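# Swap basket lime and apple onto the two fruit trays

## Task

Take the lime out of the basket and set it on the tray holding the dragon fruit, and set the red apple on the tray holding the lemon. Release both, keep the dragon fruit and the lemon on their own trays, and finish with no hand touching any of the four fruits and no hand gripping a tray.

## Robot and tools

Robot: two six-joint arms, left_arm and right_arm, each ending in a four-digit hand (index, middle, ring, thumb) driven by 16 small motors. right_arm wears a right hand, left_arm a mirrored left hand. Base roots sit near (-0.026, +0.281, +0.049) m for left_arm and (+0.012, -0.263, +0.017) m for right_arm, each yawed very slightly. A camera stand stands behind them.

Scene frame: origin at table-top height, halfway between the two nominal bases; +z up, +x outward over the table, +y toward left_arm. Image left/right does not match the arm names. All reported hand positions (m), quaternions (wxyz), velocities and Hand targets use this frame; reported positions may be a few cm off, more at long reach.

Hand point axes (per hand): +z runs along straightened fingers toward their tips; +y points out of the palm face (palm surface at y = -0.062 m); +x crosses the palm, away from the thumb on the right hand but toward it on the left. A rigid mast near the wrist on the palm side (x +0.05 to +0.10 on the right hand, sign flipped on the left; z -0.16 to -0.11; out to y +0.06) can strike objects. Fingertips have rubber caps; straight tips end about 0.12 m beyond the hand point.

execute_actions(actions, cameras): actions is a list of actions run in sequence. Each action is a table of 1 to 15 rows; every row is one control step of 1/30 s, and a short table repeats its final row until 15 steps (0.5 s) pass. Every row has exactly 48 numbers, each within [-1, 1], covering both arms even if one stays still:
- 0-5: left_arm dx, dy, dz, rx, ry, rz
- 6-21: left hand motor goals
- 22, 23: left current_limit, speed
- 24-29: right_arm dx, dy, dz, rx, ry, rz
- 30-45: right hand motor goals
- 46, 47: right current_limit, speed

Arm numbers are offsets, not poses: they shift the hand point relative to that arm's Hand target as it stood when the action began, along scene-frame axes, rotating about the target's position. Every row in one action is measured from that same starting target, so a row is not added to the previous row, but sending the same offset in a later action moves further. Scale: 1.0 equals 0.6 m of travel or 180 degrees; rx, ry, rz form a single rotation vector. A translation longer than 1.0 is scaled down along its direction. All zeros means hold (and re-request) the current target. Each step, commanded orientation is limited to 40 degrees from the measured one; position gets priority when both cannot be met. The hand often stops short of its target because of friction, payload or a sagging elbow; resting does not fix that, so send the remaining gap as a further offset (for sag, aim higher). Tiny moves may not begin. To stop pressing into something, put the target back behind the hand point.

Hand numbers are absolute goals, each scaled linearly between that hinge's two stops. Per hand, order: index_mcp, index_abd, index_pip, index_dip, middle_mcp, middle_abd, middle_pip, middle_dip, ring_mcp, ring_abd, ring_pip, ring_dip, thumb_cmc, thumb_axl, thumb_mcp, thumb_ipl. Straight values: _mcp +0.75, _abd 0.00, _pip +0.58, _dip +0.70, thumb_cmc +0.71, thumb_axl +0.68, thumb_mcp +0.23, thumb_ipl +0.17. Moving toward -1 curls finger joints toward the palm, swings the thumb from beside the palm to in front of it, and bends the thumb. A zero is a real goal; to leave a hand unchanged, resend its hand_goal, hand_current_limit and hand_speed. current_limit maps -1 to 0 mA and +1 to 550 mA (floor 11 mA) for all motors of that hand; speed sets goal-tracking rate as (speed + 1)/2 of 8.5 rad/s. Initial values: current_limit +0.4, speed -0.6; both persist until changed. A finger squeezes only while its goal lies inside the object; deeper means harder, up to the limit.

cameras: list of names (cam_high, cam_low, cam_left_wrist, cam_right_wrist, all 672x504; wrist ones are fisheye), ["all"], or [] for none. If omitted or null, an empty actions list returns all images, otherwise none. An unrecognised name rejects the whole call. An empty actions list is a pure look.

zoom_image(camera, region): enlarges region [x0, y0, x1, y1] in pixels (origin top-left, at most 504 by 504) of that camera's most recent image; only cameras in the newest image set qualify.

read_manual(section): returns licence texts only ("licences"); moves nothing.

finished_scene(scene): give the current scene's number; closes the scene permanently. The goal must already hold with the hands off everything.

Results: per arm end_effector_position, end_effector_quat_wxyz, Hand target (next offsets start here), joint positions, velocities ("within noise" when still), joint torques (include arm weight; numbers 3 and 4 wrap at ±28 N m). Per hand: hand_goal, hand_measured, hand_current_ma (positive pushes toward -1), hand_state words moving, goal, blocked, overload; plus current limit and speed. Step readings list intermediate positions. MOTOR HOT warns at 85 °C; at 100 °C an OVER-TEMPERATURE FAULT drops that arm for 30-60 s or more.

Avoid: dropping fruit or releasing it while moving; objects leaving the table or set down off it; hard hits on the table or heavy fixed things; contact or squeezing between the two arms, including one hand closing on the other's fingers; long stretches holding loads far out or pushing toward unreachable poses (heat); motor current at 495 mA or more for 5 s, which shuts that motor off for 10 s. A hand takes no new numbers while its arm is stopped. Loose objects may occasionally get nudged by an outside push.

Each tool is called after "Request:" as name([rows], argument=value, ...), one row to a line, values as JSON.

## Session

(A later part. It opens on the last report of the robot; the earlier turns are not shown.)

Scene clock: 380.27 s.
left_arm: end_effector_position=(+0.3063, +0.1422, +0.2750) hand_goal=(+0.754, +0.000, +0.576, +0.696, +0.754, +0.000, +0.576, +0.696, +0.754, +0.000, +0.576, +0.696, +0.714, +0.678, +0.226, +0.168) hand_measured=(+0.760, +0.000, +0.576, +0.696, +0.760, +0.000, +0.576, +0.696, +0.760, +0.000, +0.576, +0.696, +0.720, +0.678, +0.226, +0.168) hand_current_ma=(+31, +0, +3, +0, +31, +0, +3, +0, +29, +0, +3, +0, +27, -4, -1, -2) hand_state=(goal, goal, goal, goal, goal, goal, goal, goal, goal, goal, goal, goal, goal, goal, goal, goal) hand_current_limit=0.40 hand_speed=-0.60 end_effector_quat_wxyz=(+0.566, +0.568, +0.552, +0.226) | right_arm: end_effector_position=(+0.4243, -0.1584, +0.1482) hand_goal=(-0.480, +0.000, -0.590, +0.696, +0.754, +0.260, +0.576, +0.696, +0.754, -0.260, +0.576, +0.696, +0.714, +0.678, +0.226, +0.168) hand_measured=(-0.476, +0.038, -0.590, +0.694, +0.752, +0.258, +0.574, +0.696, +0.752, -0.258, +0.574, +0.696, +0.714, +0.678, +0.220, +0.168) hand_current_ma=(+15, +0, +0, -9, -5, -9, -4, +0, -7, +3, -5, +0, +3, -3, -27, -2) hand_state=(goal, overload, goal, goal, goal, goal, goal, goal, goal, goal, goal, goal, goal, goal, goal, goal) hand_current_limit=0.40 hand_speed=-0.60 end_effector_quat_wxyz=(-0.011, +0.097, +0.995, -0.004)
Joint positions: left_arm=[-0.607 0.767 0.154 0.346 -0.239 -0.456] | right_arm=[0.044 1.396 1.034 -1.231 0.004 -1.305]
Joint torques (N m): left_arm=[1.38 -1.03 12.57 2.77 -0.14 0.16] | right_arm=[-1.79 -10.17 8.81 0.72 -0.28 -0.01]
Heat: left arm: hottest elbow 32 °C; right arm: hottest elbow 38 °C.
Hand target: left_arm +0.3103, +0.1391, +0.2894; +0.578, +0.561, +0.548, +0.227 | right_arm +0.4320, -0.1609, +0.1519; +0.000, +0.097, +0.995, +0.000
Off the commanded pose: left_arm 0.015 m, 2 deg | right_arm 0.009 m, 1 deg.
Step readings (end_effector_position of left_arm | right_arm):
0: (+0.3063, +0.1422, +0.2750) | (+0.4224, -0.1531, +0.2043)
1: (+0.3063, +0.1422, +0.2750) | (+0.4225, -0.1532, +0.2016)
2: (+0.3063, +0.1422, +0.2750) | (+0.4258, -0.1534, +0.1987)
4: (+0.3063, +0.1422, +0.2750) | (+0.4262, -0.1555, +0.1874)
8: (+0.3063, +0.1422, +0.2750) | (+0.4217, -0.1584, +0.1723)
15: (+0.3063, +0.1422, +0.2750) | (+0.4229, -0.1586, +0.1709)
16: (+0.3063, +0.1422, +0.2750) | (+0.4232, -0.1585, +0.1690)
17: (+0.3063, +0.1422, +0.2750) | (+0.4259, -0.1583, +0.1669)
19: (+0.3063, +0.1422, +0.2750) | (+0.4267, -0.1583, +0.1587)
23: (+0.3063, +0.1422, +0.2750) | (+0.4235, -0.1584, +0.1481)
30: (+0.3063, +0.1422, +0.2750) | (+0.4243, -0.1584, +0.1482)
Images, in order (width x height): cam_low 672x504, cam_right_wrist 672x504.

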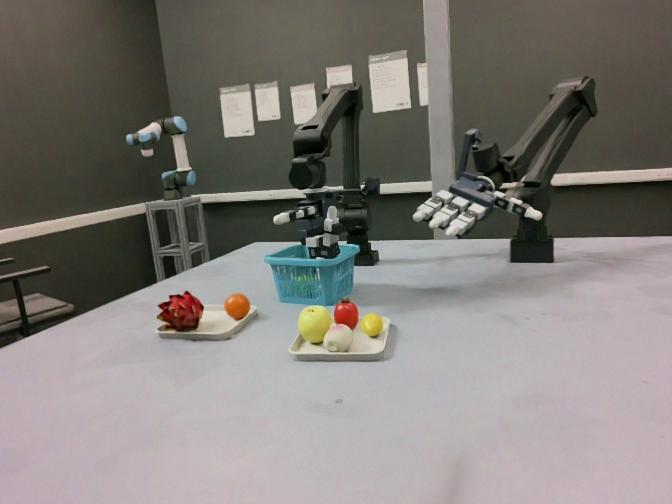

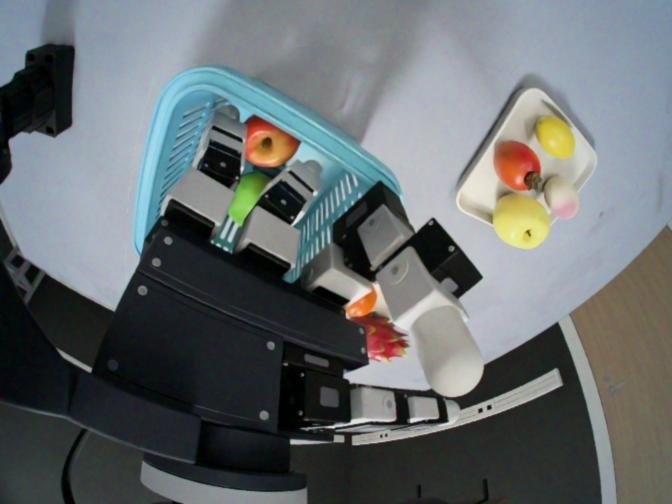

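Request:
execute_actions([
  [[0,0,0,0,0,0,0.754,0,0.576,0.696,0.754,0,0.576,0.696,0.754,0,0.576,0.696,0.714,0.678,0.226,0.168,0.4,-0.6,0.0,-0.002,-0.026,0,0,0,-0.48,0,-0.59,0.696,0.754,0.26,0.576,0.696,0.754,-0.26,0.576,0.696,0.714,0.678,0.226,0.168,0.4,-0.6]],
  [[0,0,0,0,0,0,0.754,0,0.576,0.696,0.754,0,0.576,0.696,0.754,0,0.576,0.696,0.714,0.678,0.226,0.168,0.4,-0.6,0.0,0,0,0,0,0,-0.48,0,-0.59,0.696,0.754,0.18,0.576,0.696,0.754,-0.18,0.576,0.696,0.714,0.678,0.226,0.168,0.4,-0.8]],
], cameras=["cam_right_wrist"])

Request:
zoom_image(camera="cam_right_wrist", region=[180, 0, 440, 260])

Scene clock: 388.03 s.
left_arm: end_effector_position=(+0.3063, +0.1422, +0.2750) hand_goal=(+0.754, +0.000, +0.576, +0.696, +0.754, +0.000, +0.576, +0.696, +0.754, +0.000, +0.576, +0.696, +0.714, +0.678, +0.226, +0.168) hand_measured=(+0.760, +0.000, +0.576, +0.696, +0.760, +0.000, +0.576, +0.696, +0.760, +0.000, +0.576, +0.696, +0.720, +0.678, +0.226, +0.168) hand_current_ma=(+31, +0, +3, +0, +31, +0, +3, +0, +29, +0, +3, +0, +27, -4, -1, -2) hand_state=(goal, goal, goal, goal, goal, goal, goal, goal, goal, goal, goal, goal, goal, goal, goal, goal) hand_current_limit=0.40 hand_speed=-0.60 end_effector_quat_wxyz=(+0.566, +0.568, +0.552, +0.226) | right_arm: end_effector_position=(+0.4251, -0.1577, +0.1459) hand_goal=(-0.480, +0.000, -0.590, +0.696, +0.754, +0.180, +0.576, +0.696, +0.754, -0.180, +0.576, +0.696, +0.714, +0.678, +0.226, +0.168) hand_measured=(-0.488, +0.038, -0.590, +0.694, +0.752, +0.182, +0.574, +0.696, +0.760, -0.278, +0.578, +0.696, +0.714, +0.678, +0.220, +0.168) hand_current_ma=(-34, +0, +0, -9, -5, +7, -4, +0, +20, -385, +6, +0, +3, -3, -27, -2) hand_state=(goal, overload, goal, goal, goal, goal, goal, goal, goal, blocked, goal, goal, goal, goal, goal, goal) hand_current_limit=0.40 hand_speed=-0.80 end_effector_quat_wxyz=(-0.007, +0.095, +0.995, -0.001)
Joint positions: left_arm=[-0.607 0.767 0.154 0.346 -0.239 -0.456] | right_arm=[0.043 1.396 1.026 -1.214 -0.001 -1.311]
Joint torques (N m): left_arm=[1.2 -1.08 12.57 2.77 -0.16 0.16] | right_arm=[-2.2 -9.05 7.15 1.94 -0.09 0.01]
Heat: left arm: hottest elbow 32 °C; right arm: hottest elbow 37 °C.
Hand target: left_arm +0.3103, +0.1391, +0.2894; +0.578, +0.561, +0.548, +0.227 | right_arm +0.4319, -0.1621, +0.1362; +0.000, +0.097, +0.995, +0.000
Off the commanded pose: left_arm 0.015 m, 2 deg | right_arm 0.013 m, 1 deg.
Step readings (end_effector_position of left_arm | right_arm):
0: (+0.3063, +0.1422, +0.2750) | (+0.4243, -0.1584, +0.1482)
1: (+0.3063, +0.1422, +0.2750) | (+0.4244, -0.1583, +0.1470)
2: (+0.3063, +0.1422, +0.2750) | (+0.4254, -0.1583, +0.1462)
4: (+0.3063, +0.1422, +0.2750) | (+0.4252, -0.1581, +0.1458)
8: (+0.3063, +0.1422, +0.2750) | (+0.4253, -0.1579, +0.1458)
15: (+0.3063, +0.1422, +0.2750) | (+0.4252, -0.1579, +0.1458)
16: (+0.3063, +0.1422, +0.2750) | (+0.4252, -0.1579, +0.1458)
17: (+0.3063, +0.1422, +0.2750) | (+0.4252, -0.1579, +0.1458)
19: (+0.3063, +0.1422, +0.2750) | (+0.4252, -0.1578, +0.1459)
23: (+0.3063, +0.1422, +0.2750) | (+0.4252, -0.1577, +0.1459)
30: (+0.3063, +0.1422, +0.2750) | (+0.4251, -0.1577, +0.1459)
Images, in order (width x height): cam_right_wrist 672x504.

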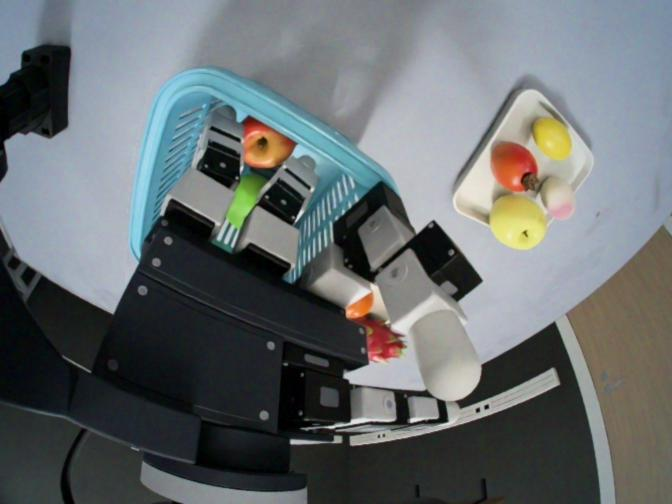

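Scaled by 1.938 from the camera's 672x504 image, which has a finer 960x720 frame.

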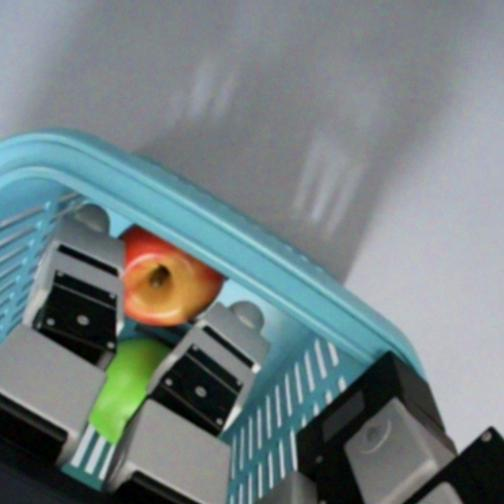

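Request:
execute_actions([
  [[0,0,0,0,0,0,0.754,0,0.576,0.696,0.754,0,0.576,0.696,0.754,0,0.576,0.696,0.714,0.678,0.226,0.168,0.4,-0.6,0.0,0.0,0.035,0,0,0,-0.48,0,-0.59,0.696,0.754,0.2,0.576,0.696,0.754,-0.26,0.576,0.696,0.714,0.678,0.226,0.168,0.4,-0.8]],
], cameras=["cam_right_wrist"])

Request:
zoom_image(camera="cam_right_wrist", region=[180, 40, 380, 240])

Scene clock: 399.07 s.
left_arm: end_effector_position=(+0.3063, +0.1422, +0.2750) hand_goal=(+0.754, +0.000, +0.576, +0.696, +0.754, +0.000, +0.576, +0.696, +0.754, +0.000, +0.576, +0.696, +0.714, +0.678, +0.226, +0.168) hand_measured=(+0.760, +0.000, +0.576, +0.696, +0.760, +0.000, +0.576, +0.696, +0.760, +0.000, +0.576, +0.696, +0.720, +0.678, +0.226, +0.168) hand_current_ma=(+31, +0, +3, +0, +31, +0, +3, +0, +29, +0, +3, +0, +27, -4, -1, -2) hand_state=(goal, goal, goal, goal, goal, goal, goal, goal, goal, goal, goal, goal, goal, goal, goal, goal) hand_current_limit=0.40 hand_speed=-0.60 end_effector_quat_wxyz=(+0.566, +0.568, +0.552, +0.226) | right_arm: end_effector_position=(+0.4238, -0.1577, +0.1468) hand_goal=(-0.480, +0.000, -0.590, +0.696, +0.754, +0.200, +0.576, +0.696, +0.754, -0.260, +0.576, +0.696, +0.714, +0.678, +0.226, +0.168) hand_measured=(-0.488, +0.038, -0.590, +0.694, +0.752, +0.196, +0.574, +0.696, +0.756, -0.260, +0.578, +0.696, +0.714, +0.678, +0.220, +0.168) hand_current_ma=(-35, +0, +0, -9, -5, -14, -4, +0, +6, +0, +6, +0, +3, -3, -27, -2) hand_state=(goal, overload, goal, goal, goal, goal, goal, goal, goal, goal, goal, goal, goal, goal, goal, goal) hand_current_limit=0.40 hand_speed=-0.80 end_effector_quat_wxyz=(-0.008, +0.095, +0.995, -0.001)
Joint positions: left_arm=[-0.607 0.767 0.154 0.346 -0.239 -0.456] | right_arm=[0.043 1.394 1.026 -1.22 -0.001 -1.311]
Joint torques (N m): left_arm=[1.38 -0.91 12.64 2.8 -0.15 0.16] | right_arm=[-2.2 -10.46 10.26 -0.46 -0.09 0]
Heat: left arm: hottest elbow 32 °C; right arm: hottest elbow 36 °C.
Hand target: left_arm +0.3103, +0.1391, +0.2894; +0.578, +0.561, +0.548, +0.227 | right_arm +0.4319, -0.1621, +0.1572; +0.000, +0.097, +0.995, +0.000
Off the commanded pose: left_arm 0.015 m, 2 deg | right_arm 0.014 m, 1 deg.
Step readings (end_effector_position of left_arm | right_arm):
0: (+0.3063, +0.1422, +0.2750) | (+0.4251, -0.1577, +0.1459)
1: (+0.3063, +0.1422, +0.2750) | (+0.4245, -0.1577, +0.1464)
2: (+0.3063, +0.1422, +0.2750) | (+0.4239, -0.1577, +0.1466)
4: (+0.3063, +0.1422, +0.2750) | (+0.4238, -0.1577, +0.1468)
8: (+0.3063, +0.1422, +0.2750) | (+0.4238, -0.1577, +0.1468)
15: (+0.3063, +0.1422, +0.2750) | (+0.4238, -0.1577, +0.1468)
Images, in order (width x height): cam_right_wrist 672x504.

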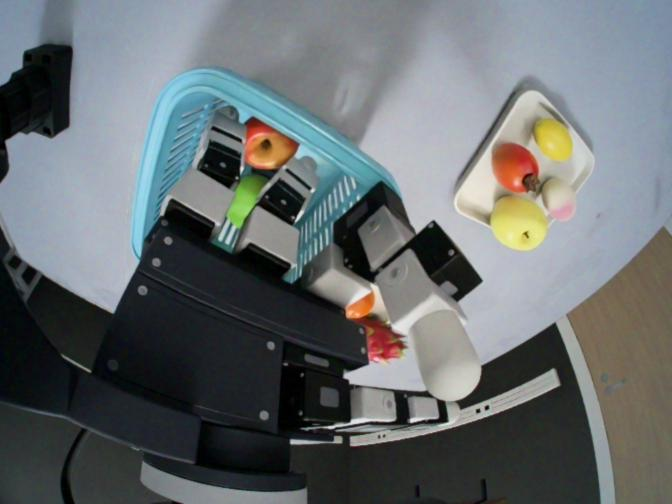

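Scaled by 2.520 from the camera's 672x504 image, which has a finer 960x720 frame.

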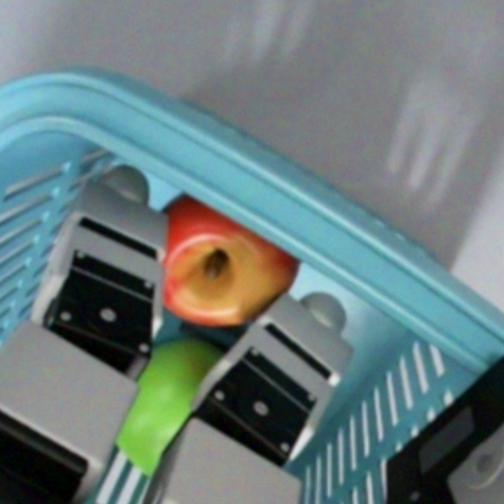

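Request:
execute_actions([
  [[0,0,0,0,0,0,0.754,0,0.576,0.696,0.754,0,0.576,0.696,0.754,0,0.576,0.696,0.714,0.678,0.226,0.168,0.4,-0.6,0.0,0.0,-0.01,0,0,0,-0.48,0,-0.59,0.696,0.754,0.1,0.576,0.696,0.754,-0.1,0.576,0.696,0.714,0.678,0.226,0.168,0.4,-0.8]],
  [[0,0,0,0,0,0,0.754,0,0.576,0.696,0.754,0,0.576,0.696,0.754,0,0.576,0.696,0.714,0.678,0.226,0.168,0.4,-0.6,0.0,0.0,0.0,0,0,0,-0.48,0,-0.59,0.696,0.754,0.05,0.576,0.696,0.754,-0.05,0.576,0.696,0.714,0.678,0.226,0.168,0.6,-0.8]],
], cameras=["cam_right_wrist"])

Request:
zoom_image(camera="cam_right_wrist", region=[180, 40, 380, 240])

Scene clock: 408.03 s.
left_arm: end_effector_position=(+0.3063, +0.1422, +0.2750) hand_goal=(+0.754, +0.000, +0.576, +0.696, +0.754, +0.000, +0.576, +0.696, +0.754, +0.000, +0.576, +0.696, +0.714, +0.678, +0.226, +0.168) hand_measured=(+0.760, +0.000, +0.576, +0.696, +0.760, +0.000, +0.576, +0.696, +0.760, +0.000, +0.576, +0.696, +0.720, +0.678, +0.226, +0.168) hand_current_ma=(+31, +0, +3, +0, +31, +0, +3, +0, +29, +0, +3, +0, +27, -4, -1, -2) hand_state=(goal, goal, goal, goal, goal, goal, goal, goal, goal, goal, goal, goal, goal, goal, goal, goal) hand_current_limit=0.40 hand_speed=-0.60 end_effector_quat_wxyz=(+0.566, +0.568, +0.552, +0.226) | right_arm: end_effector_position=(+0.4238, -0.1577, +0.1468) hand_goal=(-0.480, +0.000, -0.590, +0.696, +0.754, +0.050, +0.576, +0.696, +0.754, -0.050, +0.576, +0.696, +0.714, +0.678, +0.226, +0.168) hand_measured=(-0.488, +0.038, -0.590, +0.694, +0.752, +0.166, +0.574, +0.696, +0.756, -0.236, +0.578, +0.696, +0.714, +0.678, +0.220, +0.168) hand_current_ma=(-30, +0, +0, -9, -11, +440, -4, +0, +7, -440, +6, +0, +3, -3, -27, -2) hand_state=(goal, overload, goal, goal, goal, blocked, goal, goal, goal, blocked, goal, goal, goal, goal, goal, goal) hand_current_limit=0.60 hand_speed=-0.80 end_effector_quat_wxyz=(-0.008, +0.095, +0.995, -0.001)
Joint positions: left_arm=[-0.607 0.767 0.154 0.346 -0.239 -0.456] | right_arm=[0.043 1.394 1.026 -1.22 -0.001 -1.311]
Joint torques (N m): left_arm=[1.14 -1.26 12.63 2.78 -0.13 0.16] | right_arm=[-2.26 -9.93 9.36 0.27 -0.11 0.01]
Heat: left arm: hottest elbow 32 °C; right arm: hottest elbow 36 °C.
Hand target: left_arm +0.3103, +0.1391, +0.2894; +0.578, +0.561, +0.548, +0.227 | right_arm +0.4319, -0.1621, +0.1512; +0.000, +0.097, +0.995, +0.000
Off the commanded pose: left_arm 0.015 m, 2 deg | right_arm 0.010 m, 1 deg.
Step readings (end_effector_position of left_arm | right_arm):
0: (+0.3063, +0.1422, +0.2750) | (+0.4238, -0.1577, +0.1468)
1: (+0.3063, +0.1422, +0.2750) | (+0.4238, -0.1577, +0.1468)
2: (+0.3063, +0.1422, +0.2750) | (+0.4238, -0.1577, +0.1468)
4: (+0.3063, +0.1422, +0.2750) | (+0.4238, -0.1577, +0.1468)
8: (+0.3063, +0.1422, +0.2750) | (+0.4238, -0.1577, +0.1468)
15: (+0.3063, +0.1422, +0.2750) | (+0.4238, -0.1577, +0.1468)
16: (+0.3063, +0.1422, +0.2750) | (+0.4238, -0.1577, +0.1468)
17: (+0.3063, +0.1422, +0.2750) | (+0.4238, -0.1577, +0.1468)
19: (+0.3063, +0.1422, +0.2750) | (+0.4238, -0.1577, +0.1468)
23: (+0.3063, +0.1422, +0.2750) | (+0.4238, -0.1577, +0.1468)
30: (+0.3063, +0.1422, +0.2750) | (+0.4238, -0.1577, +0.1468)
Images, in order (width x height): cam_right_wrist 672x504.

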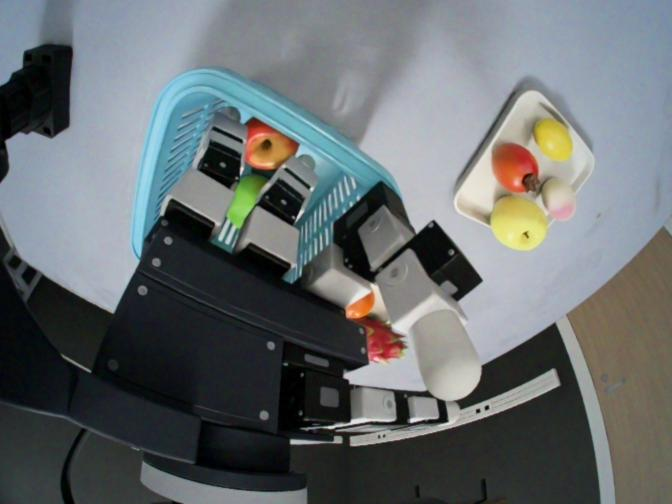

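Scaled by 2.520 from the camera's 672x504 image, which has a finer 960x720 frame.

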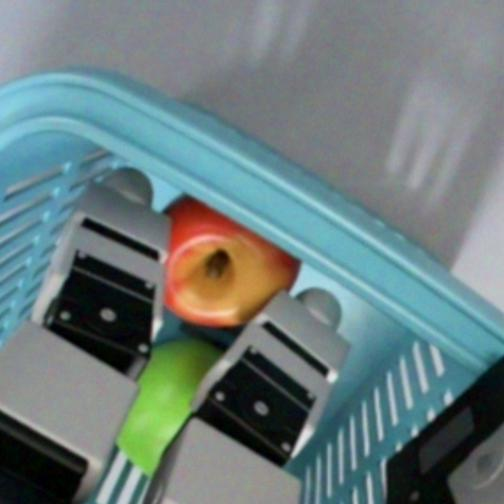

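Request:
execute_actions([
  [[0,0,0,0,0,0,0.754,0,0.576,0.696,0.754,0,0.576,0.696,0.754,0,0.576,0.696,0.714,0.678,0.226,0.168,0.4,-0.6,0.0,0.0,0.05,0,0,0,-0.48,0,-0.59,0.696,0.754,0.0,0.576,0.696,0.754,-0.08,0.576,0.696,0.714,0.678,0.226,0.168,0.65,-0.8]],
  [[0,0,0,0,0,0,0.754,0,0.576,0.696,0.754,0,0.576,0.696,0.754,0,0.576,0.696,0.714,0.678,0.226,0.168,0.4,-0.6,0.0,0.0,0.05,0,0,0,-0.48,0,-0.59,0.696,0.754,0.0,0.576,0.696,0.754,-0.08,0.576,0.696,0.714,0.678,0.226,0.168,0.65,-0.8]],
], cameras=["cam_right_wrist"])

Request:
zoom_image(camera="cam_right_wrist", region=[180, 40, 380, 240])

Scene clock: 413.60 s.
left_arm: end_effector_position=(+0.3063, +0.1422, +0.2750) hand_goal=(+0.754, +0.000, +0.576, +0.696, +0.754, +0.000, +0.576, +0.696, +0.754, +0.000, +0.576, +0.696, +0.714, +0.678, +0.226, +0.168) hand_measured=(+0.760, +0.000, +0.576, +0.696, +0.760, +0.000, +0.576, +0.696, +0.760, +0.000, +0.576, +0.696, +0.720, +0.678, +0.226, +0.168) hand_current_ma=(+31, +0, +3, +0, +31, +0, +3, +0, +29, +0, +3, +0, +27, -4, -1, -2) hand_state=(goal, goal, goal, goal, goal, goal, goal, goal, goal, goal, goal, goal, goal, goal, goal, goal) hand_current_limit=0.40 hand_speed=-0.60 end_effector_quat_wxyz=(+0.566, +0.568, +0.552, +0.226) | right_arm: end_effector_position=(+0.4206, -0.1581, +0.1924) hand_goal=(-0.480, +0.000, -0.590, +0.696, +0.754, +0.000, +0.576, +0.696, +0.754, -0.080, +0.576, +0.696, +0.714, +0.678, +0.226, +0.168) hand_measured=(-0.472, +0.038, -0.590, +0.694, +0.750, +0.124, +0.574, +0.696, +0.754, -0.184, +0.578, +0.696, +0.714, +0.678, +0.220, +0.168) hand_current_ma=(+33, +0, +0, -9, -14, +454, -4, +0, +2, -411, +5, +0, +3, -3, -27, -2) hand_state=(goal, overload, goal, goal, goal, blocked, goal, goal, goal, blocked, goal, goal, goal, goal, goal, goal) hand_current_limit=0.65 hand_speed=-0.80 end_effector_quat_wxyz=(-0.017, +0.095, +0.995, -0.003)
Joint positions: left_arm=[-0.607 0.767 0.154 0.346 -0.239 -0.456] | right_arm=[0.043 1.359 1.119 -1.365 -0.001 -1.311]
Joint torques (N m): left_arm=[1.38 -1.03 12.59 2.74 -0.13 0.15] | right_arm=[-2.08 -10.7 11.84 -0.64 -0.1 0.01]
Heat: left arm: hottest elbow 32 °C; right arm: hottest elbow 36 °C.
Hand target: left_arm +0.3103, +0.1391, +0.2894; +0.578, +0.561, +0.548, +0.227 | right_arm +0.4319, -0.1621, +0.2112; +0.000, +0.097, +0.995, +0.000
Off the commanded pose: left_arm 0.015 m, 2 deg | right_arm 0.022 m, 2 deg.
Step readings (end_effector_position of left_arm | right_arm):
0: (+0.3063, +0.1422, +0.2750) | (+0.4238, -0.1577, +0.1468)
1: (+0.3063, +0.1422, +0.2750) | (+0.4226, -0.1578, +0.1478)
2: (+0.3063, +0.1422, +0.2750) | (+0.4206, -0.1580, +0.1493)
4: (+0.3063, +0.1422, +0.2750) | (+0.4187, -0.1581, +0.1540)
8: (+0.3063, +0.1422, +0.2750) | (+0.4176, -0.1582, +0.1578)
15: (+0.3063, +0.1422, +0.2750) | (+0.4175, -0.1582, +0.1578)
16: (+0.3063, +0.1422, +0.2750) | (+0.4166, -0.1583, +0.1595)
17: (+0.3063, +0.1422, +0.2750) | (+0.4150, -0.1585, +0.1623)
19: (+0.3063, +0.1422, +0.2750) | (+0.4146, -0.1585, +0.1723)
23: (+0.3063, +0.1422, +0.2750) | (+0.4201, -0.1581, +0.1892)
30: (+0.3063, +0.1422, +0.2750) | (+0.4206, -0.1581, +0.1924)
Images, in order (width x height): cam_right_wrist 672x504.

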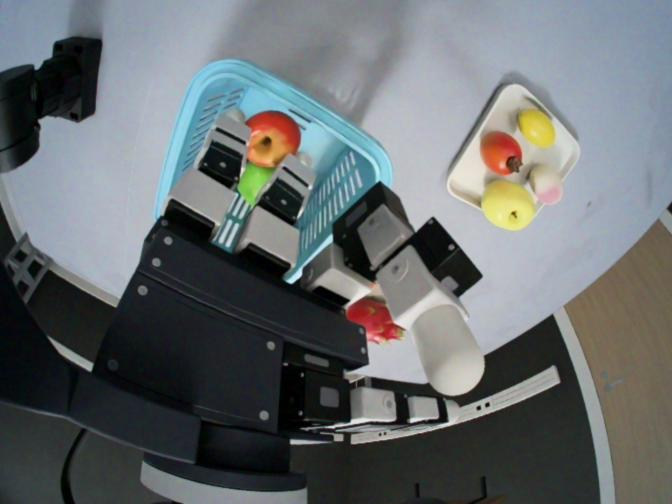

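Scaled by 2.520 from the camera's 672x504 image, which has a finer 960x720 frame.

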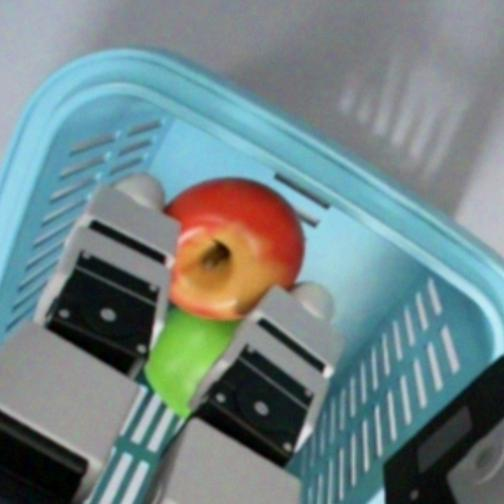

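Request:
execute_actions([
  [[0,0,0,0,0,0,0.754,0,0.576,0.696,0.754,0,0.576,0.696,0.754,0,0.576,0.696,0.714,0.678,0.226,0.168,0.4,-0.6,0.008,0.0,-0.05,0,0,0,-0.48,0,-0.59,0.696,0.754,0.0,0.576,0.696,0.754,-0.08,0.576,0.696,0.714,0.678,0.226,0.168,0.65,-0.8]],
  [[0,0,0,0,0,0,0.754,0,0.576,0.696,0.754,0,0.576,0.696,0.754,0,0.576,0.696,0.714,0.678,0.226,0.168,0.4,-0.6,0.0,0.0,-0.05,0,0,0,-0.48,0,-0.59,0.696,0.754,0.0,0.576,0.696,0.754,-0.08,0.576,0.696,0.714,0.678,0.226,0.168,0.65,-0.8]],
], cameras=["cam_right_wrist"])

Request:
zoom_image(camera="cam_right_wrist", region=[180, 40, 380, 240])

Scene clock: 426.00 s.
left_arm: end_effector_position=(+0.3063, +0.1422, +0.2750) hand_goal=(+0.754, +0.000, +0.576, +0.696, +0.754, +0.000, +0.576, +0.696, +0.754, +0.000, +0.576, +0.696, +0.714, +0.678, +0.226, +0.168) hand_measured=(+0.760, +0.000, +0.576, +0.696, +0.760, +0.000, +0.576, +0.696, +0.760, +0.000, +0.576, +0.696, +0.720, +0.678, +0.226, +0.168) hand_current_ma=(+31, +0, +3, +0, +31, +0, +3, +0, +29, +0, +3, +0, +27, -4, -1, -2) hand_state=(goal, goal, goal, goal, goal, goal, goal, goal, goal, goal, goal, goal, goal, goal, goal, goal) hand_current_limit=0.40 hand_speed=-0.60 end_effector_quat_wxyz=(+0.566, +0.568, +0.552, +0.226) | right_arm: end_effector_position=(+0.4289, -0.1578, +0.1500) hand_goal=(-0.480, +0.000, -0.590, +0.696, +0.754, +0.000, +0.576, +0.696, +0.754, -0.080, +0.576, +0.696, +0.714, +0.678, +0.226, +0.168) hand_measured=(-0.470, +0.038, -0.590, +0.694, +0.746, +0.124, +0.574, +0.694, +0.756, -0.184, +0.578, +0.696, +0.714, +0.678, +0.220, +0.168) hand_current_ma=(+40, +0, +0, -9, -30, +454, -10, -3, +10, -411, +7, +0, +3, -3, -29, -2) hand_state=(goal, overload, goal, goal, goal, blocked, goal, goal, goal, blocked, goal, goal, goal, goal, goal, goal) hand_current_limit=0.65 hand_speed=-0.80 end_effector_quat_wxyz=(-0.010, +0.095, +0.995, -0.001)
Joint positions: left_arm=[-0.607 0.767 0.154 0.346 -0.239 -0.456] | right_arm=[0.042 1.405 1.047 -1.232 -0.001 -1.311]
Joint torques (N m): left_arm=[1.14 -1.03 12.59 2.78 -0.15 0.16] | right_arm=[-2.14 -10.11 8.7 0.87 -0.12 0.01]
Heat: left arm: hottest elbow 32 °C; right arm: hottest elbow 37 °C.
Hand target: left_arm +0.3103, +0.1391, +0.2894; +0.578, +0.561, +0.548, +0.227 | right_arm +0.4367, -0.1621, +0.1513; +0.000, +0.097, +0.995, +0.000
Off the commanded pose: left_arm 0.015 m, 2 deg | right_arm 0.009 m, 1 deg.
Step readings (end_effector_position of left_arm | right_arm):
0: (+0.3063, +0.1422, +0.2750) | (+0.4206, -0.1581, +0.1924)
1: (+0.3063, +0.1422, +0.2750) | (+0.4213, -0.1580, +0.1915)
2: (+0.3063, +0.1422, +0.2750) | (+0.4239, -0.1580, +0.1905)
4: (+0.3063, +0.1422, +0.2750) | (+0.4280, -0.1579, +0.1865)
8: (+0.3063, +0.1422, +0.2750) | (+0.4295, -0.1578, +0.1787)
15: (+0.3063, +0.1422, +0.2750) | (+0.4290, -0.1578, +0.1768)
16: (+0.3063, +0.1422, +0.2750) | (+0.4290, -0.1578, +0.1745)
17: (+0.3063, +0.1422, +0.2750) | (+0.4319, -0.1576, +0.1717)
19: (+0.3063, +0.1422, +0.2750) | (+0.4317, -0.1576, +0.1612)
23: (+0.3063, +0.1422, +0.2750) | (+0.4289, -0.1578, +0.1497)
30: (+0.3063, +0.1422, +0.2750) | (+0.4289, -0.1578, +0.1500)
Images, in order (width x height): cam_right_wrist 672x504.

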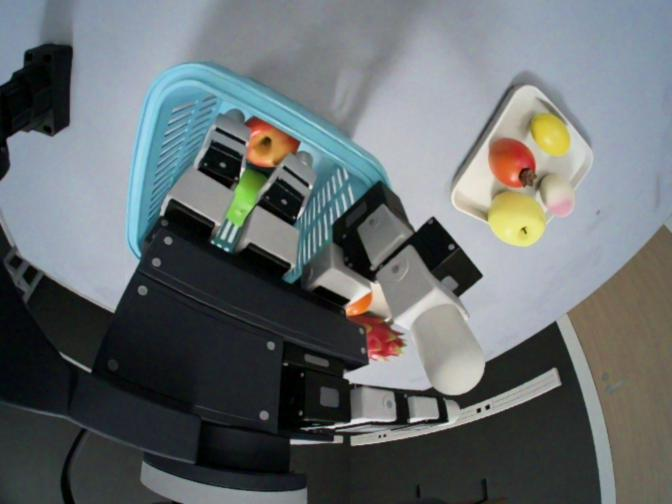

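Scaled by 2.520 from the camera's 672x504 image, which has a finer 960x720 frame.

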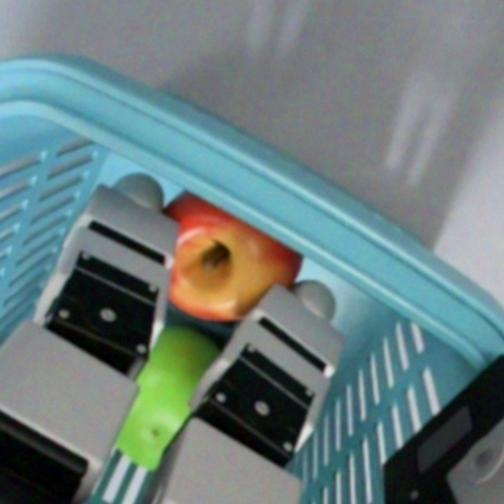

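Request:
execute_actions([
  [[0,0,0,0,0,0,0.754,0,0.576,0.696,0.754,0,0.576,0.696,0.754,0,0.576,0.696,0.714,0.678,0.226,0.168,0.4,-0.6,0.0,0.0,0,0,0,0,-0.48,0,-0.59,0.696,0.754,0.24,0.576,0.696,0.754,-0.28,0.576,0.696,0.714,0.678,0.226,0.168,0.4,-0.8]],
  [[0,0,0,0,0,0,0.754,0,0.576,0.696,0.754,0,0.576,0.696,0.754,0,0.576,0.696,0.714,0.678,0.226,0.168,0.4,-0.6,0.0,0.0,-0.035,0,0,0,-0.48,0,-0.59,0.696,0.754,0.24,0.576,0.696,0.754,-0.28,0.576,0.696,0.714,0.678,0.226,0.168,0.4,-0.8]],
], cameras=["cam_right_wrist"])

Request:
zoom_image(camera="cam_right_wrist", region=[180, 40, 380, 240])

Scene clock: 430.90 s.
left_arm: end_effector_position=(+0.3063, +0.1422, +0.2750) hand_goal=(+0.754, +0.000, +0.576, +0.696, +0.754, +0.000, +0.576, +0.696, +0.754, +0.000, +0.576, +0.696, +0.714, +0.678, +0.226, +0.168) hand_measured=(+0.760, +0.000, +0.576, +0.696, +0.760, +0.000, +0.576, +0.696, +0.760, +0.000, +0.576, +0.696, +0.720, +0.678, +0.226, +0.168) hand_current_ma=(+31, +0, +3, +0, +31, +0, +3, +0, +29, +0, +3, +0, +27, -4, -1, -2) hand_state=(goal, goal, goal, goal, goal, goal, goal, goal, goal, goal, goal, goal, goal, goal, goal, goal) hand_current_limit=0.40 hand_speed=-0.60 end_effector_quat_wxyz=(+0.566, +0.568, +0.552, +0.226) | right_arm: end_effector_position=(+0.4331, -0.1575, +0.1452) hand_goal=(-0.480, +0.000, -0.590, +0.696, +0.754, +0.240, +0.576, +0.696, +0.754, -0.280, +0.576, +0.696, +0.714, +0.678, +0.226, +0.168) hand_measured=(-0.494, +0.038, -0.590, +0.694, +0.750, +0.236, +0.574, +0.694, +0.756, -0.300, +0.578, +0.696, +0.714, +0.678, +0.220, +0.168) hand_current_ma=(-55, +0, +0, -9, -19, -13, -9, -3, +5, -69, +6, +0, +3, -3, -29, -2) hand_state=(goal, overload, goal, goal, goal, goal, goal, goal, goal, goal, goal, goal, goal, goal, goal, goal) hand_current_limit=0.40 hand_speed=-0.80 end_effector_quat_wxyz=(+0.003, +0.095, +0.995, +0.001)
Joint positions: left_arm=[-0.607 0.767 0.154 0.346 -0.239 -0.456] | right_arm=[0.041 1.406 1.031 -1.19 -0.002 -1.311]
Joint torques (N m): left_arm=[1.32 -0.97 12.6 2.78 -0.14 0.15] | right_arm=[-2.14 -8.53 6.83 1.69 -0.07 0.01]
Heat: left arm: hottest elbow 32 °C; right arm: hottest elbow 37 °C.
Hand target: left_arm +0.3103, +0.1391, +0.2894; +0.578, +0.561, +0.548, +0.227 | right_arm +0.4368, -0.1621, +0.1302; +0.000, +0.097, +0.995, +0.000
Off the commanded pose: left_arm 0.015 m, 2 deg | right_arm 0.016 m, 0 deg.
Step readings (end_effector_position of left_arm | right_arm):
0: (+0.3063, +0.1422, +0.2750) | (+0.4289, -0.1578, +0.1500)
1: (+0.3063, +0.1422, +0.2750) | (+0.4289, -0.1578, +0.1500)
2: (+0.3063, +0.1422, +0.2750) | (+0.4290, -0.1578, +0.1500)
4: (+0.3063, +0.1422, +0.2750) | (+0.4293, -0.1578, +0.1500)
8: (+0.3063, +0.1422, +0.2750) | (+0.4302, -0.1577, +0.1502)
15: (+0.3063, +0.1422, +0.2750) | (+0.4302, -0.1577, +0.1502)
16: (+0.3063, +0.1422, +0.2750) | (+0.4302, -0.1577, +0.1485)
17: (+0.3063, +0.1422, +0.2750) | (+0.4321, -0.1576, +0.1466)
19: (+0.3063, +0.1422, +0.2750) | (+0.4327, -0.1574, +0.1451)
23: (+0.3063, +0.1422, +0.2750) | (+0.4331, -0.1576, +0.1452)
30: (+0.3063, +0.1422, +0.2750) | (+0.4331, -0.1575, +0.1452)
Images, in order (width x height): cam_right_wrist 672x504.

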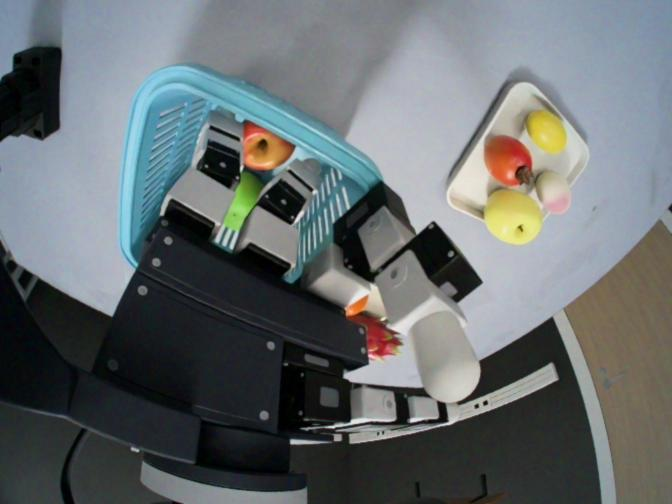

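Scaled by 2.520 from the camera's 672x504 image, which has a finer 960x720 frame.

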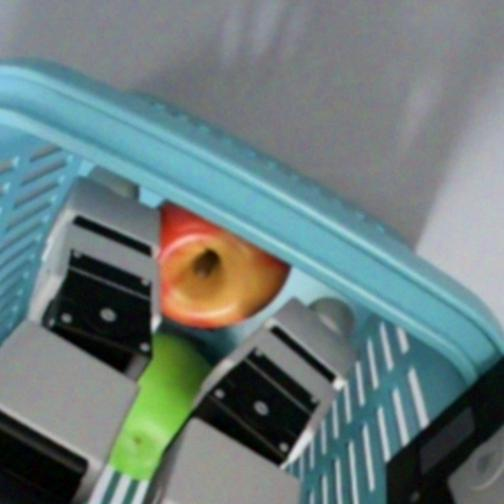

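Request:
execute_actions([
  [[0,0,0,0,0,0,0.754,0,0.576,0.696,0.754,0,0.576,0.696,0.754,0,0.576,0.696,0.714,0.678,0.226,0.168,0.4,-0.6,-0.005,0.0,0.05,0,0,0,-0.48,0,-0.59,0.696,0.754,0.2,0.576,0.696,0.754,-0.26,0.576,0.696,0.714,0.678,0.226,0.168,0.4,-0.8]],
  [[0,0,0,0,0,0,0.754,0,0.576,0.696,0.754,0,0.576,0.696,0.754,0,0.576,0.696,0.714,0.678,0.226,0.168,0.4,-0.6,0.0,0.0,0.0,0,0,0,-0.48,0,-0.59,0.696,0.754,0.05,0.576,0.696,0.754,-0.11,0.576,0.696,0.714,0.678,0.226,0.168,0.6,-0.8]],
  [[0,0,0,0,0,0,0.754,0,0.576,0.696,0.754,0,0.576,0.696,0.754,0,0.576,0.696,0.714,0.678,0.226,0.168,0.4,-0.6,0.0,0.0,0.0,0,0,0,-0.48,0,-0.59,0.696,0.754,0.0,0.576,0.696,0.754,-0.06,0.576,0.696,0.714,0.678,0.226,0.168,0.65,-0.8]],
  [[0,0,0,0,0,0,0.754,0,0.576,0.696,0.754,0,0.576,0.696,0.754,0,0.576,0.696,0.714,0.678,0.226,0.168,0.4,-0.6,0.0,0.0,0.06,0,0,0,-0.48,0,-0.59,0.696,0.754,0.0,0.576,0.696,0.754,-0.06,0.576,0.696,0.714,0.678,0.226,0.168,0.65,-0.8]],
], cameras=["cam_right_wrist"])

Request:
zoom_image(camera="cam_right_wrist", region=[180, 40, 380, 240])

Scene clock: 457.67 s.
left_arm: end_effector_position=(+0.3063, +0.1422, +0.2750) hand_goal=(+0.754, +0.000, +0.576, +0.696, +0.754, +0.000, +0.576, +0.696, +0.754, +0.000, +0.576, +0.696, +0.714, +0.678, +0.226, +0.168) hand_measured=(+0.760, +0.000, +0.576, +0.696, +0.760, +0.000, +0.576, +0.696, +0.760, +0.000, +0.576, +0.696, +0.720, +0.678, +0.226, +0.168) hand_current_ma=(+31, +0, +3, +0, +31, +0, +3, +0, +29, +0, +3, +0, +27, -4, -1, -2) hand_state=(goal, goal, goal, goal, goal, goal, goal, goal, goal, goal, goal, goal, goal, goal, goal, goal) hand_current_limit=0.40 hand_speed=-0.60 end_effector_quat_wxyz=(+0.566, +0.568, +0.552, +0.226) | right_arm: end_effector_position=(+0.4208, -0.1584, +0.1756) hand_goal=(-0.480, +0.000, -0.590, +0.696, +0.754, +0.000, +0.576, +0.696, +0.754, -0.060, +0.576, +0.696, +0.714, +0.678, +0.226, +0.168) hand_measured=(-0.472, +0.038, -0.590, +0.694, +0.746, +0.134, +0.574, +0.694, +0.756, -0.170, +0.578, +0.696, +0.714, +0.678, +0.220, +0.168) hand_current_ma=(+32, +0, +0, -9, -28, +454, -9, -3, +4, -444, +6, +0, +3, -3, -29, -2) hand_state=(goal, overload, goal, goal, goal, blocked, goal, goal, goal, blocked, goal, goal, goal, goal, goal, goal) hand_current_limit=0.65 hand_speed=-0.80 end_effector_quat_wxyz=(-0.020, +0.095, +0.995, -0.002)
Joint positions: left_arm=[-0.607 0.767 0.154 0.346 -0.239 -0.456] | right_arm=[0.041 1.374 1.089 -1.325 -0.002 -1.311]
Joint torques (N m): left_arm=[1.2 -0.97 12.55 2.69 -0.15 0.15] | right_arm=[-1.96 -11.11 11.92 -0.59 -0.06 0.02]
Heat: left arm: hottest elbow 33 °C; right arm: hottest elbow 36 °C.
Hand target: left_arm +0.3103, +0.1391, +0.2894; +0.578, +0.561, +0.548, +0.227 | right_arm +0.4337, -0.1621, +0.1962; +0.000, +0.097, +0.995, +0.000
Off the commanded pose: left_arm 0.015 m, 2 deg | right_arm 0.025 m, 2 deg.
Step readings (end_effector_position of left_arm | right_arm):
0: (+0.3063, +0.1422, +0.2750) | (+0.4331, -0.1575, +0.1452)
1: (+0.3063, +0.1422, +0.2750) | (+0.4322, -0.1576, +0.1460)
2: (+0.3063, +0.1422, +0.2750) | (+0.4303, -0.1577, +0.1460)
4: (+0.3063, +0.1422, +0.2750) | (+0.4277, -0.1579, +0.1467)
8: (+0.3063, +0.1422, +0.2750) | (+0.4266, -0.1580, +0.1472)
15: (+0.3063, +0.1422, +0.2750) | (+0.4265, -0.1580, +0.1471)
16: (+0.3063, +0.1422, +0.2750) | (+0.4265, -0.1580, +0.1471)
17: (+0.3063, +0.1422, +0.2750) | (+0.4265, -0.1580, +0.1471)
19: (+0.3063, +0.1422, +0.2750) | (+0.4266, -0.1580, +0.1473)
23: (+0.3063, +0.1422, +0.2750) | (+0.4267, -0.1580, +0.1489)
30: (+0.3063, +0.1422, +0.2750) | (+0.4266, -0.1580, +0.1491)
31: (+0.3063, +0.1422, +0.2750) | (+0.4266, -0.1580, +0.1491)
32: (+0.3063, +0.1422, +0.2750) | (+0.4266, -0.1580, +0.1491)
34: (+0.3063, +0.1422, +0.2750) | (+0.4266, -0.1580, +0.1491)
38: (+0.3063, +0.1422, +0.2750) | (+0.4266, -0.1580, +0.1491)
45: (+0.3063, +0.1422, +0.2750) | (+0.4266, -0.1580, +0.1491)
46: (+0.3063, +0.1422, +0.2750) | (+0.4254, -0.1581, +0.1511)
47: (+0.3063, +0.1422, +0.2750) | (+0.4227, -0.1583, +0.1538)
49: (+0.3063, +0.1422, +0.2750) | (+0.4188, -0.1585, +0.1617)
53: (+0.3063, +0.1422, +0.2750) | (+0.4206, -0.1584, +0.1738)
60: (+0.3063, +0.1422, +0.2750) | (+0.4208, -0.1584, +0.1756)
Images, in order (width x height): cam_right_wrist 672x504.

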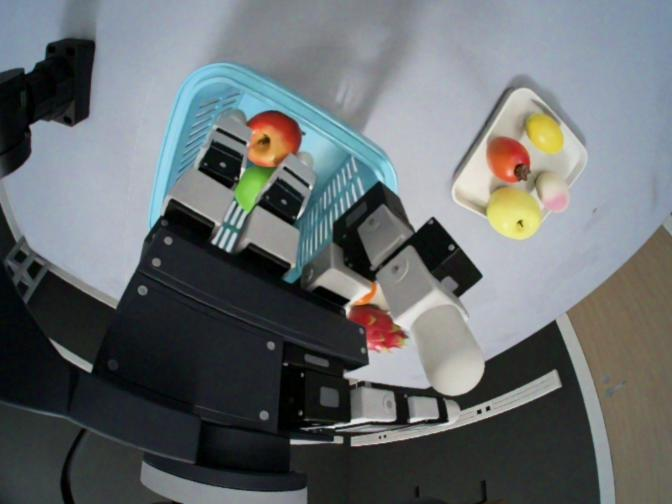

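Scaled by 2.520 from the camera's 672x504 image, which has a finer 960x720 frame.

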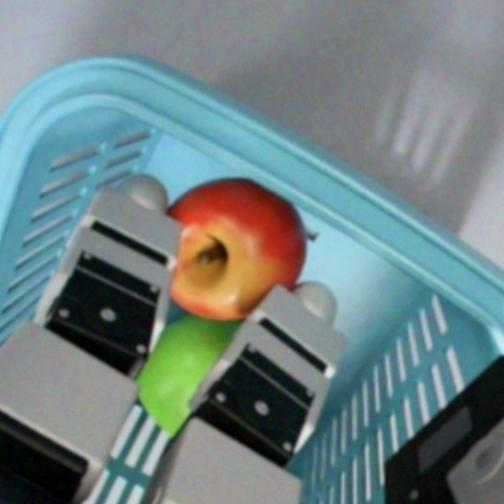

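Request:
execute_actions([
  [[0,0,0,0,0,0,0.754,0,0.576,0.696,0.754,0,0.576,0.696,0.754,0,0.576,0.696,0.714,0.678,0.226,0.168,0.4,-0.6,0.0,0.0,0.07,0,0,0,-0.48,0,-0.59,0.696,0.754,0.0,0.576,0.696,0.754,-0.06,0.576,0.696,0.714,0.678,0.226,0.168,0.65,-0.8]],
  [[0,0,0,0,0,0,0.754,0,0.576,0.696,0.754,0,0.576,0.696,0.754,0,0.576,0.696,0.714,0.678,0.226,0.168,0.4,-0.6,0.0,0.0,0.08,0,0,0,-0.48,0,-0.59,0.696,0.754,0.0,0.576,0.696,0.754,-0.06,0.576,0.696,0.714,0.678,0.226,0.168,0.65,-0.8]],
  [[0,0,0,0,0,0,0.754,0,0.576,0.696,0.754,0,0.576,0.696,0.754,0,0.576,0.696,0.714,0.678,0.226,0.168,0.4,-0.6,0.01,0.03,0.06,0,0,0,-0.48,0,-0.59,0.696,0.754,0.0,0.576,0.696,0.754,-0.06,0.576,0.696,0.714,0.678,0.226,0.168,0.65,-0.8]],
], cameras=["cam_right_wrist","cam_low"])

Scene clock: 465.33 s.
left_arm: end_effector_position=(+0.3063, +0.1422, +0.2750) hand_goal=(+0.754, +0.000, +0.576, +0.696, +0.754, +0.000, +0.576, +0.696, +0.754, +0.000, +0.576, +0.696, +0.714, +0.678, +0.226, +0.168) hand_measured=(+0.760, +0.000, +0.576, +0.696, +0.760, +0.000, +0.576, +0.696, +0.760, +0.000, +0.576, +0.696, +0.720, +0.678, +0.226, +0.168) hand_current_ma=(+31, +0, +3, +0, +31, +0, +3, +0, +29, +0, +3, +0, +27, -4, -1, -2) hand_state=(goal, goal, goal, goal, goal, goal, goal, goal, goal, goal, goal, goal, goal, goal, goal, goal) hand_current_limit=0.40 hand_speed=-0.60 end_effector_quat_wxyz=(+0.566, +0.568, +0.552, +0.226) | right_arm: end_effector_position=(+0.4332, -0.1472, +0.3077) hand_goal=(-0.480, +0.000, -0.590, +0.696, +0.754, +0.000, +0.576, +0.696, +0.754, -0.060, +0.576, +0.696, +0.714, +0.678, +0.226, +0.168) hand_measured=(-0.470, +0.038, -0.590, +0.694, +0.746, +0.132, +0.574, +0.694, +0.756, -0.170, +0.578, +0.696, +0.714, +0.678, +0.220, +0.168) hand_current_ma=(+41, +0, +0, -9, -29, +454, -9, -3, +6, -437, +6, +0, +2, -3, -29, -2) hand_state=(goal, overload, goal, goal, goal, blocked, goal, goal, goal, blocked, goal, goal, goal, goal, goal, goal) hand_current_limit=0.65 hand_speed=-0.80 end_effector_quat_wxyz=(-0.011, +0.097, +0.995, -0.001)
Joint positions: left_arm=[-0.607 0.767 0.154 0.346 -0.239 -0.456] | right_arm=[0.068 1.359 1.422 -1.657 -0.002 -1.281]
Joint torques (N m): left_arm=[1.38 -1.08 12.56 2.73 -0.14 0.17] | right_arm=[-0.73 -10.29 12.03 -0.59 -0.1 0.12]
Heat: left arm: hottest elbow 33 °C; right arm: hottest elbow 36 °C.
Hand target: left_arm +0.3103, +0.1391, +0.2894; +0.578, +0.561, +0.548, +0.227 | right_arm +0.4397, -0.1440, +0.3221; +0.000, +0.097, +0.995, +0.000
Off the commanded pose: left_arm 0.015 m, 2 deg | right_arm 0.016 m, 1 deg.
Step readings (end_effector_position of left_arm | right_arm):
0: (+0.3063, +0.1422, +0.2750) | (+0.4208, -0.1584, +0.1756)
1: (+0.3063, +0.1422, +0.2750) | (+0.4196, -0.1585, +0.1779)
2: (+0.3063, +0.1422, +0.2750) | (+0.4172, -0.1587, +0.1818)
4: (+0.3063, +0.1422, +0.2750) | (+0.4156, -0.1588, +0.1944)
8: (+0.3063, +0.1422, +0.2750) | (+0.4237, -0.1582, +0.2172)
15: (+0.3063, +0.1422, +0.2750) | (+0.4245, -0.1581, +0.2217)
16: (+0.3063, +0.1422, +0.2750) | (+0.4231, -0.1582, +0.2243)
17: (+0.3063, +0.1422, +0.2750) | (+0.4201, -0.1584, +0.2280)
19: (+0.3063, +0.1422, +0.2750) | (+0.4187, -0.1585, +0.2420)
23: (+0.3063, +0.1422, +0.2750) | (+0.4267, -0.1580, +0.2652)
30: (+0.3063, +0.1422, +0.2750) | (+0.4265, -0.1580, +0.2689)
31: (+0.3063, +0.1422, +0.2750) | (+0.4256, -0.1577, +0.2717)
32: (+0.3063, +0.1422, +0.2750) | (+0.4245, -0.1571, +0.2746)
34: (+0.3063, +0.1422, +0.2750) | (+0.4262, -0.1532, +0.2868)
38: (+0.3063, +0.1422, +0.2750) | (+0.4333, -0.1474, +0.3065)
45: (+0.3063, +0.1422, +0.2750) | (+0.4332, -0.1472, +0.3077)
Images, in order (width x height): cam_low 672x504, cam_right_wrist 672x504.

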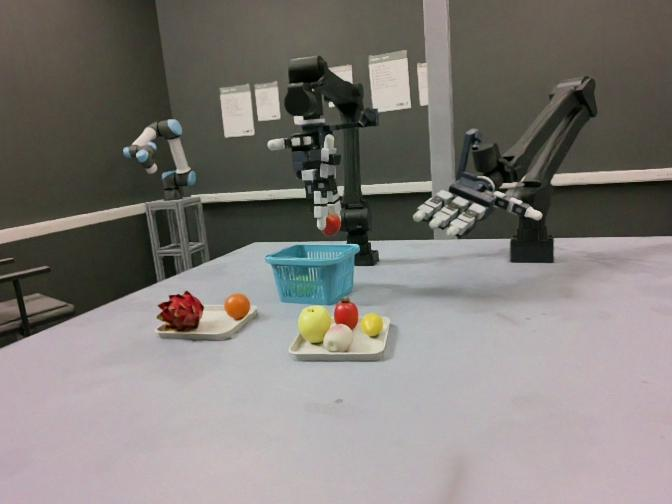

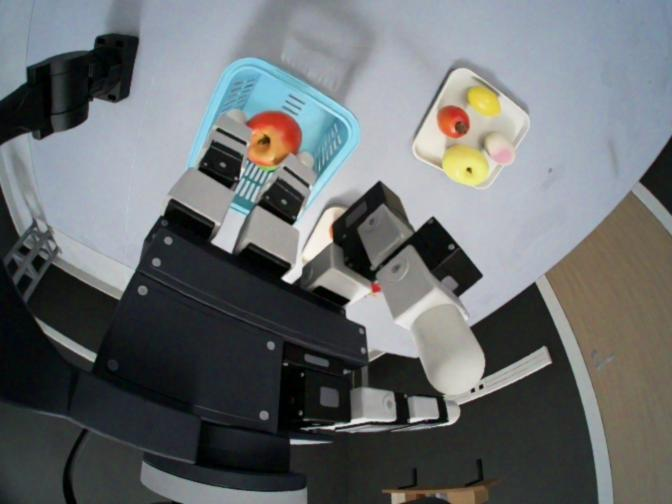

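Request:
execute_actions([
  [[0,0,0,0,0,0,0.754,0,0.576,0.696,0.754,0,0.576,0.696,0.754,0,0.576,0.696,0.714,0.678,0.226,0.168,0.4,-0.6,0.08,0.02,0,0,0,-0.13,-0.48,0,-0.59,0.696,0.754,0.0,0.576,0.696,0.754,-0.06,0.576,0.696,0.714,0.678,0.226,0.168,0.65,-0.8]],
  [[0,0,0,0,0,0,0.754,0,0.576,0.696,0.754,0,0.576,0.696,0.754,0,0.576,0.696,0.714,0.678,0.226,0.168,0.4,-0.6,0.08,0.02,0,0,0,-0.13,-0.48,0,-0.59,0.696,0.754,0.0,0.576,0.696,0.754,-0.06,0.576,0.696,0.714,0.678,0.226,0.168,0.65,-0.8]],
  [[0,0,0,0,0,0,0.754,0,0.576,0.696,0.754,0,0.576,0.696,0.754,0,0.576,0.696,0.714,0.678,0.226,0.168,0.4,-0.6,0.08,0.02,0,0,0,-0.13,-0.48,0,-0.59,0.696,0.754,0.0,0.576,0.696,0.754,-0.06,0.576,0.696,0.714,0.678,0.226,0.168,0.65,-0.8]],
  [[0,0,0,0,0,0,0.754,0,0.576,0.696,0.754,0,0.576,0.696,0.754,0,0.576,0.696,0.714,0.678,0.226,0.168,0.4,-0.6,0.08,0,0,0,0,-0.13,-0.48,0,-0.59,0.696,0.754,0.0,0.576,0.696,0.754,-0.06,0.576,0.696,0.714,0.678,0.226,0.168,0.65,-0.8]],
], cameras=["cam_right_wrist","cam_high"])

Scene clock: 489.53 s.
left_arm: end_effector_position=(+0.3063, +0.1422, +0.2750) hand_goal=(+0.754, +0.000, +0.576, +0.696, +0.754, +0.000, +0.576, +0.696, +0.754, +0.000, +0.576, +0.696, +0.714, +0.678, +0.226, +0.168) hand_measured=(+0.760, +0.000, +0.576, +0.696, +0.760, +0.000, +0.576, +0.696, +0.760, +0.000, +0.576, +0.696, +0.720, +0.678, +0.226, +0.168) hand_current_ma=(+31, +0, +3, +0, +31, +0, +3, +0, +29, +0, +3, +0, +27, -4, -1, -2) hand_state=(goal, goal, goal, goal, goal, goal, goal, goal, goal, goal, goal, goal, goal, goal, goal, goal) hand_current_limit=0.40 hand_speed=-0.60 end_effector_quat_wxyz=(+0.566, +0.568, +0.552, +0.226) | right_arm: end_effector_position=(+0.6285, -0.1146, +0.2961) hand_goal=(-0.480, +0.000, -0.590, +0.696, +0.754, +0.000, +0.576, +0.696, +0.754, -0.060, +0.576, +0.696, +0.714, +0.678, +0.226, +0.168) hand_measured=(-0.470, +0.038, -0.590, +0.694, +0.748, +0.132, +0.574, +0.694, +0.758, -0.170, +0.580, +0.696, +0.716, +0.678, +0.220, +0.168) hand_current_ma=(+43, +0, +1, -9, -28, +454, -7, -3, +13, -437, +12, +1, +3, -3, -29, -2) hand_state=(goal, overload, goal, goal, goal, blocked, goal, goal, goal, blocked, goal, goal, goal, goal, goal, goal) hand_current_limit=0.65 hand_speed=-0.80 end_effector_quat_wxyz=(+0.002, +0.791, +0.612, +0.003)
Joint positions: left_arm=[-0.607 0.767 0.154 0.346 -0.239 -0.456] | right_arm=[0.315 1.853 1.986 -1.697 0.002 0.597]
Joint torques (N m): left_arm=[1.49 -0.91 12.6 2.76 -0.15 0.15] | right_arm=[-0.79 -20.37 12.03 -0.17 0.23 0.12]
Heat: left arm: hottest elbow 33 °C; right arm: hottest elbow 38 °C.
Hand target: left_arm +0.3103, +0.1391, +0.2894; +0.578, +0.561, +0.548, +0.227 | right_arm +0.6317, -0.1082, +0.3222; +0.000, +0.792, +0.610, +0.000
Off the commanded pose: left_arm 0.015 m, 2 deg | right_arm 0.027 m, 1 deg.
joint sent to its limit (right arm) — joint 4 (wrist pitch), lower limit. The joint targets are off in orientation, not in position.
Step readings (end_effector_position of left_arm | right_arm):
0: (+0.3063, +0.1422, +0.2750) | (+0.4333, -0.1473, +0.3077)
1: (+0.3063, +0.1422, +0.2750) | (+0.4367, -0.1463, +0.3080)
2: (+0.3063, +0.1422, +0.2750) | (+0.4430, -0.1460, +0.3089)
4: (+0.3063, +0.1422, +0.2750) | (+0.4553, -0.1415, +0.3090)
8: (+0.3063, +0.1422, +0.2750) | (+0.4692, -0.1308, +0.3030)
15: (+0.3063, +0.1422, +0.2750) | (+0.4762, -0.1328, +0.2972)
16: (+0.3063, +0.1422, +0.2750) | (+0.4800, -0.1330, +0.2985)
17: (+0.3063, +0.1422, +0.2750) | (+0.4868, -0.1336, +0.3010)
19: (+0.3063, +0.1422, +0.2750) | (+0.5031, -0.1291, +0.3062)
23: (+0.3063, +0.1422, +0.2750) | (+0.5218, -0.1165, +0.3063)
30: (+0.3063, +0.1422, +0.2750) | (+0.5263, -0.1190, +0.2963)
31: (+0.3063, +0.1422, +0.2750) | (+0.5293, -0.1200, +0.2977)
32: (+0.3063, +0.1422, +0.2750) | (+0.5357, -0.1213, +0.3008)
34: (+0.3063, +0.1422, +0.2750) | (+0.5555, -0.1170, +0.3095)
38: (+0.3063, +0.1422, +0.2750) | (+0.5785, -0.1044, +0.3099)
45: (+0.3063, +0.1422, +0.2750) | (+0.5785, -0.1058, +0.2941)
46: (+0.3063, +0.1422, +0.2750) | (+0.5807, -0.1079, +0.2960)
47: (+0.3063, +0.1422, +0.2750) | (+0.5867, -0.1100, +0.3003)
49: (+0.3063, +0.1422, +0.2750) | (+0.6101, -0.1096, +0.3126)
53: (+0.3063, +0.1422, +0.2750) | (+0.6298, -0.1100, +0.3110)
60: (+0.3063, +0.1422, +0.2750) | (+0.6294, -0.1129, +0.2961)
Images, in order (width x height): cam_high 672x504, cam_right_wrist 672x504.

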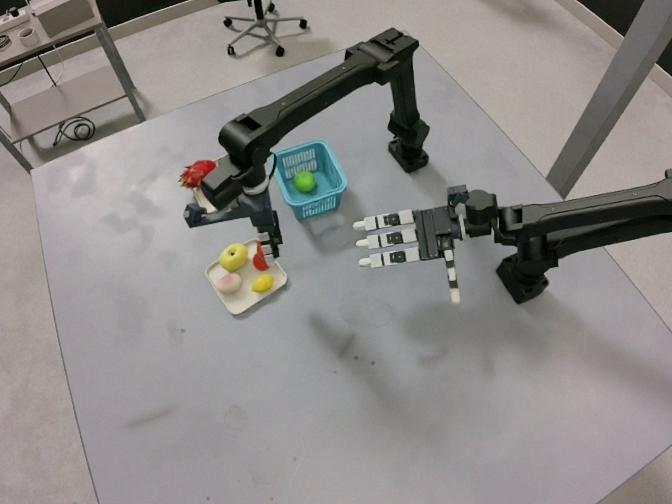

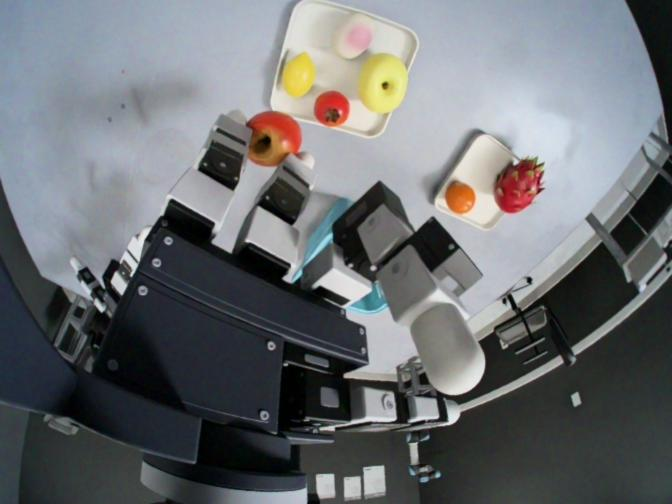

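Request:
zoom_image(camera="cam_right_wrist", region=[230, 0, 440, 160])

Scaled by 2.400 from the camera's 672x504 image, which has a finer 960x720 frame.

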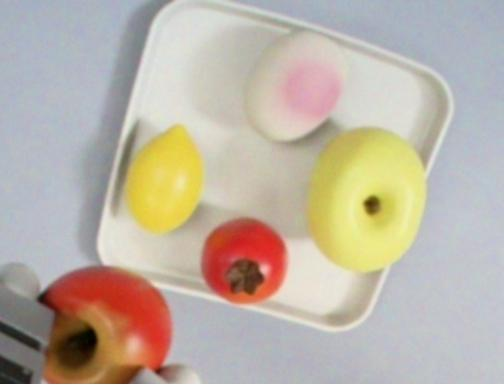

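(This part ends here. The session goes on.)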